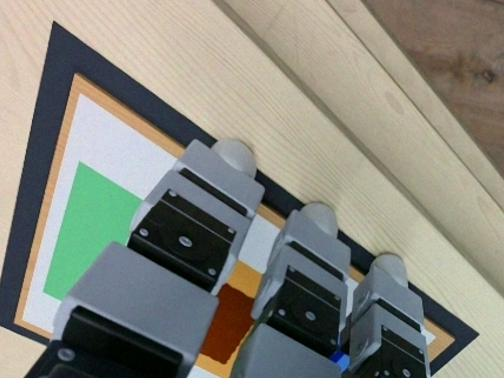

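>>> {"op": "move", "data": {"arm2": {"joints": {"joint1_rad": 1.253, "joint2_rad": 2.470, "joint3_rad": 1.972, "joint4_rad": -1.049, "joint6_rad": 0.192}, "min_time_s": 2}, "cameras": ["arm2_cam_wrist"]}}

>>> {"op": "zoom_image", "data": {"camera": "arm2_cam_wrist", "region": [100, 0, 400, 225]}}

Scene clock: 210.27 s.
Joint torques (N m): arm1=[-0.56 2.14 9.54 2.21 0.03 -0.18] | arm2=[1.26 -22.01 6.08 0.32 0.13 0.21] | arm3=[0.21 -13.33 16.96 2.55 0.03 -0.16]
Motor temperatures (°C): arm1=[24 26 34 24 24 26] | arm2=[27 30 34 27 24 23] | arm3=[26 27 45 24 24 24]
Heat: arm1: hottest joint3_rad 34 °C; arm2: hottest joint3_rad 34 °C; arm3: hottest joint3_rad 45 °C.
move: arm2 done
Joint velocities: within noise
arm1.joint_positions: joint1_rad=+0.489 joint2_rad=+0.629 joint3_rad=+1.427 joint4_rad=-1.426 joint5_rad=-0.106 joint6_rad=+1.194 hand_index_mcp=+0.754 hand_index_abd=+0.080 hand_index_pip=+0.577 hand_index_dip=+0.696 hand_middle_mcp=-0.881 hand_middle_abd=+0.001 hand_middle_pip=-0.298 hand_middle_dip=+0.696 hand_ring_mcp=+0.754 hand_ring_abd=-0.068 hand_ring_pip=+0.577 hand_ring_dip=+0.696 hand_thumb_cmc=+0.714 hand_thumb_axl=+0.677 hand_thumb_mcp=+0.225 hand_thumb_ipl=+0.168 hand_current_limit=+0.700 hand_speed=-0.880
arm1.joint_status: not commanded
arm1.hand_state: goal,goal,goal,goal,goal,goal,goal,goal,goal,goal,goal,goal,goal,goal,goal,goal
arm1.index_mcp_current_ma: 0
arm1.index_abd_current_ma: 0
arm1.index_pip_current_ma: 0
arm1.index_dip_current_ma: 0
arm1.middle_mcp_current_ma: 10
arm1.middle_abd_current_ma: 0
arm1.middle_pip_current_ma: 1
arm1.middle_dip_current_ma: 0
arm1.ring_mcp_current_ma: 0
arm1.ring_abd_current_ma: 11
arm1.ring_pip_current_ma: 0
arm1.ring_dip_current_ma: 0
arm1.thumb_cmc_current_ma: 0
arm1.thumb_axl_current_ma: 0
arm1.thumb_mcp_current_ma: 0
arm1.thumb_ipl_current_ma: 0
arm1.hand_goal_index_mcp: 0.754
arm1.hand_goal_index_abd: 0.080
arm1.hand_goal_index_pip: 0.576
arm1.hand_goal_index_dip: 0.696
arm1.hand_goal_middle_mcp: -0.890
arm1.hand_goal_middle_abd: 0.000
arm1.hand_goal_middle_pip: -0.300
arm1.hand_goal_middle_dip: 0.696
arm1.hand_goal_ring_mcp: 0.754
arm1.hand_goal_ring_abd: -0.080
arm1.hand_goal_ring_pip: 0.576
arm1.hand_goal_ring_dip: 0.696
arm1.hand_goal_thumb_cmc: 0.714
arm1.hand_goal_thumb_axl: 0.678
arm1.hand_goal_thumb_mcp: 0.226
arm1.hand_goal_thumb_ipl: 0.168
arm1.hand: x=+0.0504 y=+1.2573 z=+1.3325 quat_wxyz=(-0.155, +0.719, +0.521, +0.432) (m; scene frame)
arm1.hand_target: x=+0.0476 y=+1.2580 z=+1.3424 quat_wxyz=(-0.160, +0.712, +0.523, +0.441) (m; scene frame)
arm1.hand_status: not commanded
arm2.joint_positions: joint1_rad=+1.237 joint2_rad=+2.481 joint3_rad=+1.984 joint4_rad=-1.055 joint5_rad=-0.001 joint6_rad=+0.178 hand_index_mcp=+0.744 hand_index_abd=-0.001 hand_index_pip=+0.571 hand_index_dip=+0.694 hand_middle_mcp=+0.747 hand_middle_abd=+0.001 hand_middle_pip=+0.575 hand_middle_dip=+0.696 hand_ring_mcp=+0.749 hand_ring_abd=-0.002 hand_ring_pip=+0.574 hand_ring_dip=+0.696 hand_thumb_cmc=+0.716 hand_thumb_axl=+0.677 hand_thumb_mcp=+0.223 hand_thumb_ipl=+0.168 hand_current_limit=+0.700 hand_speed=-0.700
arm2.joint_status: all done
arm2.hand_state: goal,goal,goal,goal,goal,goal,goal,goal,goal,goal,goal,goal,goal,goal,goal,goal
arm2.index_mcp_current_ma: -40
arm2.index_abd_current_ma: -2
arm2.index_pip_current_ma: -18
arm2.index_dip_current_ma: -7
arm2.middle_mcp_current_ma: -28
arm2.middle_abd_current_ma: 2
arm2.middle_pip_current_ma: -9
arm2.middle_dip_current_ma: -1
arm2.ring_mcp_current_ma: -20
arm2.ring_abd_current_ma: -7
arm2.ring_pip_current_ma: -5
arm2.ring_dip_current_ma: -1
arm2.thumb_cmc_current_ma: 5
arm2.thumb_axl_current_ma: -3
arm2.thumb_mcp_current_ma: -13
arm2.thumb_ipl_current_ma: -1
arm2.hand_goal_index_mcp: 0.754
arm2.hand_goal_index_abd: 0.000
arm2.hand_goal_index_pip: 0.576
arm2.hand_goal_index_dip: 0.696
arm2.hand_goal_middle_mcp: 0.754
arm2.hand_goal_middle_abd: 0.000
arm2.hand_goal_middle_pip: 0.578
arm2.hand_goal_middle_dip: 0.696
arm2.hand_goal_ring_mcp: 0.754
arm2.hand_goal_ring_abd: 0.000
arm2.hand_goal_ring_pip: 0.576
arm2.hand_goal_ring_dip: 0.696
arm2.hand_goal_thumb_cmc: 0.714
arm2.hand_goal_thumb_axl: 0.678
arm2.hand_goal_thumb_mcp: 0.226
arm2.hand_goal_thumb_ipl: 0.168
arm2.hand: x=-0.0687 y=-0.7273 z=+0.7458 quat_wxyz=(+0.012, +0.970, -0.244, -0.002) (m; scene frame)
arm2.hand_target: x=-0.0579 y=-0.7298 z=+0.7497 quat_wxyz=(+0.015, +0.970, -0.243, -0.002) (m; scene frame)
arm2.hand_status: not commanded
arm3.joint_positions: joint1_rad=-0.649 joint2_rad=+1.340 joint3_rad=+1.579 joint4_rad=-1.005 joint5_rad=+0.001 joint6_rad=+1.052 hand_index_mcp=+0.755 hand_index_abd=+0.000 hand_index_pip=+0.577 hand_index_dip=+0.696 hand_middle_mcp=+0.755 hand_middle_abd=+0.000 hand_middle_pip=+0.577 hand_middle_dip=+0.696 hand_ring_mcp=+0.755 hand_ring_abd=+0.000 hand_ring_pip=+0.577 hand_ring_dip=+0.696 hand_thumb_cmc=+0.715 hand_thumb_axl=+0.677 hand_thumb_mcp=+0.225 hand_thumb_ipl=+0.168 hand_current_limit=+0.700 hand_speed=-0.880
arm3.joint_status: not commanded
arm3.hand_state: goal,goal,goal,goal,goal,goal,goal,goal,goal,goal,goal,goal,goal,goal,goal,goal
arm3.index_mcp_current_ma: 2
arm3.index_abd_current_ma: 0
arm3.index_pip_current_ma: 1
arm3.index_dip_current_ma: 0
arm3.middle_mcp_current_ma: 2
arm3.middle_abd_current_ma: 0
arm3.middle_pip_current_ma: 1
arm3.middle_dip_current_ma: 0
arm3.ring_mcp_current_ma: 2
arm3.ring_abd_current_ma: 1
arm3.ring_pip_current_ma: 1
arm3.ring_dip_current_ma: 0
arm3.thumb_cmc_current_ma: 2
arm3.thumb_axl_current_ma: -1
arm3.thumb_mcp_current_ma: -2
arm3.thumb_ipl_current_ma: -1
arm3.hand_goal_index_mcp: 0.754
arm3.hand_goal_index_abd: 0.000
arm3.hand_goal_index_pip: 0.576
arm3.hand_goal_index_dip: 0.696
arm3.hand_goal_middle_mcp: 0.754
arm3.hand_goal_middle_abd: 0.000
arm3.hand_goal_middle_pip: 0.576
arm3.hand_goal_middle_dip: 0.696
arm3.hand_goal_ring_mcp: 0.754
arm3.hand_goal_ring_abd: 0.000
arm3.hand_goal_ring_pip: 0.576
arm3.hand_goal_ring_dip: 0.696
arm3.hand_goal_thumb_cmc: 0.714
arm3.hand_goal_thumb_axl: 0.678
arm3.hand_goal_thumb_mcp: 0.226
arm3.hand_goal_thumb_ipl: 0.168
arm3.hand: x=-0.3292 y=-0.6581 z=+1.3204 quat_wxyz=(-0.294, +0.178, +0.902, +0.261) (m; scene frame)
arm3.hand_target: x=-0.3345 y=-0.6510 z=+1.3524 quat_wxyz=(-0.317, +0.172, +0.889, +0.283) (m; scene frame)
arm3.hand_status: not commanded
pictures: arm2_cam_wrist
Images, in order (width x height): arm2_cam_wrist 672x504.

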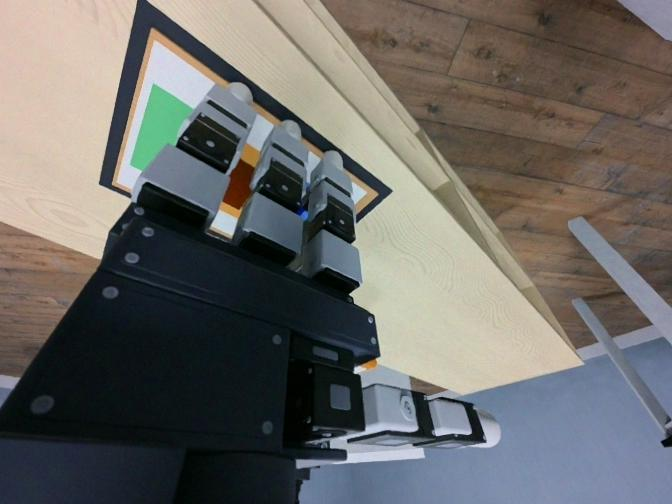

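Scaled by 1.680 from the camera's 672x504 image, which has a finer 960x720 frame.

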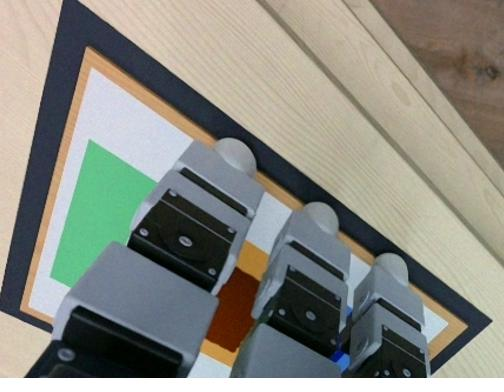

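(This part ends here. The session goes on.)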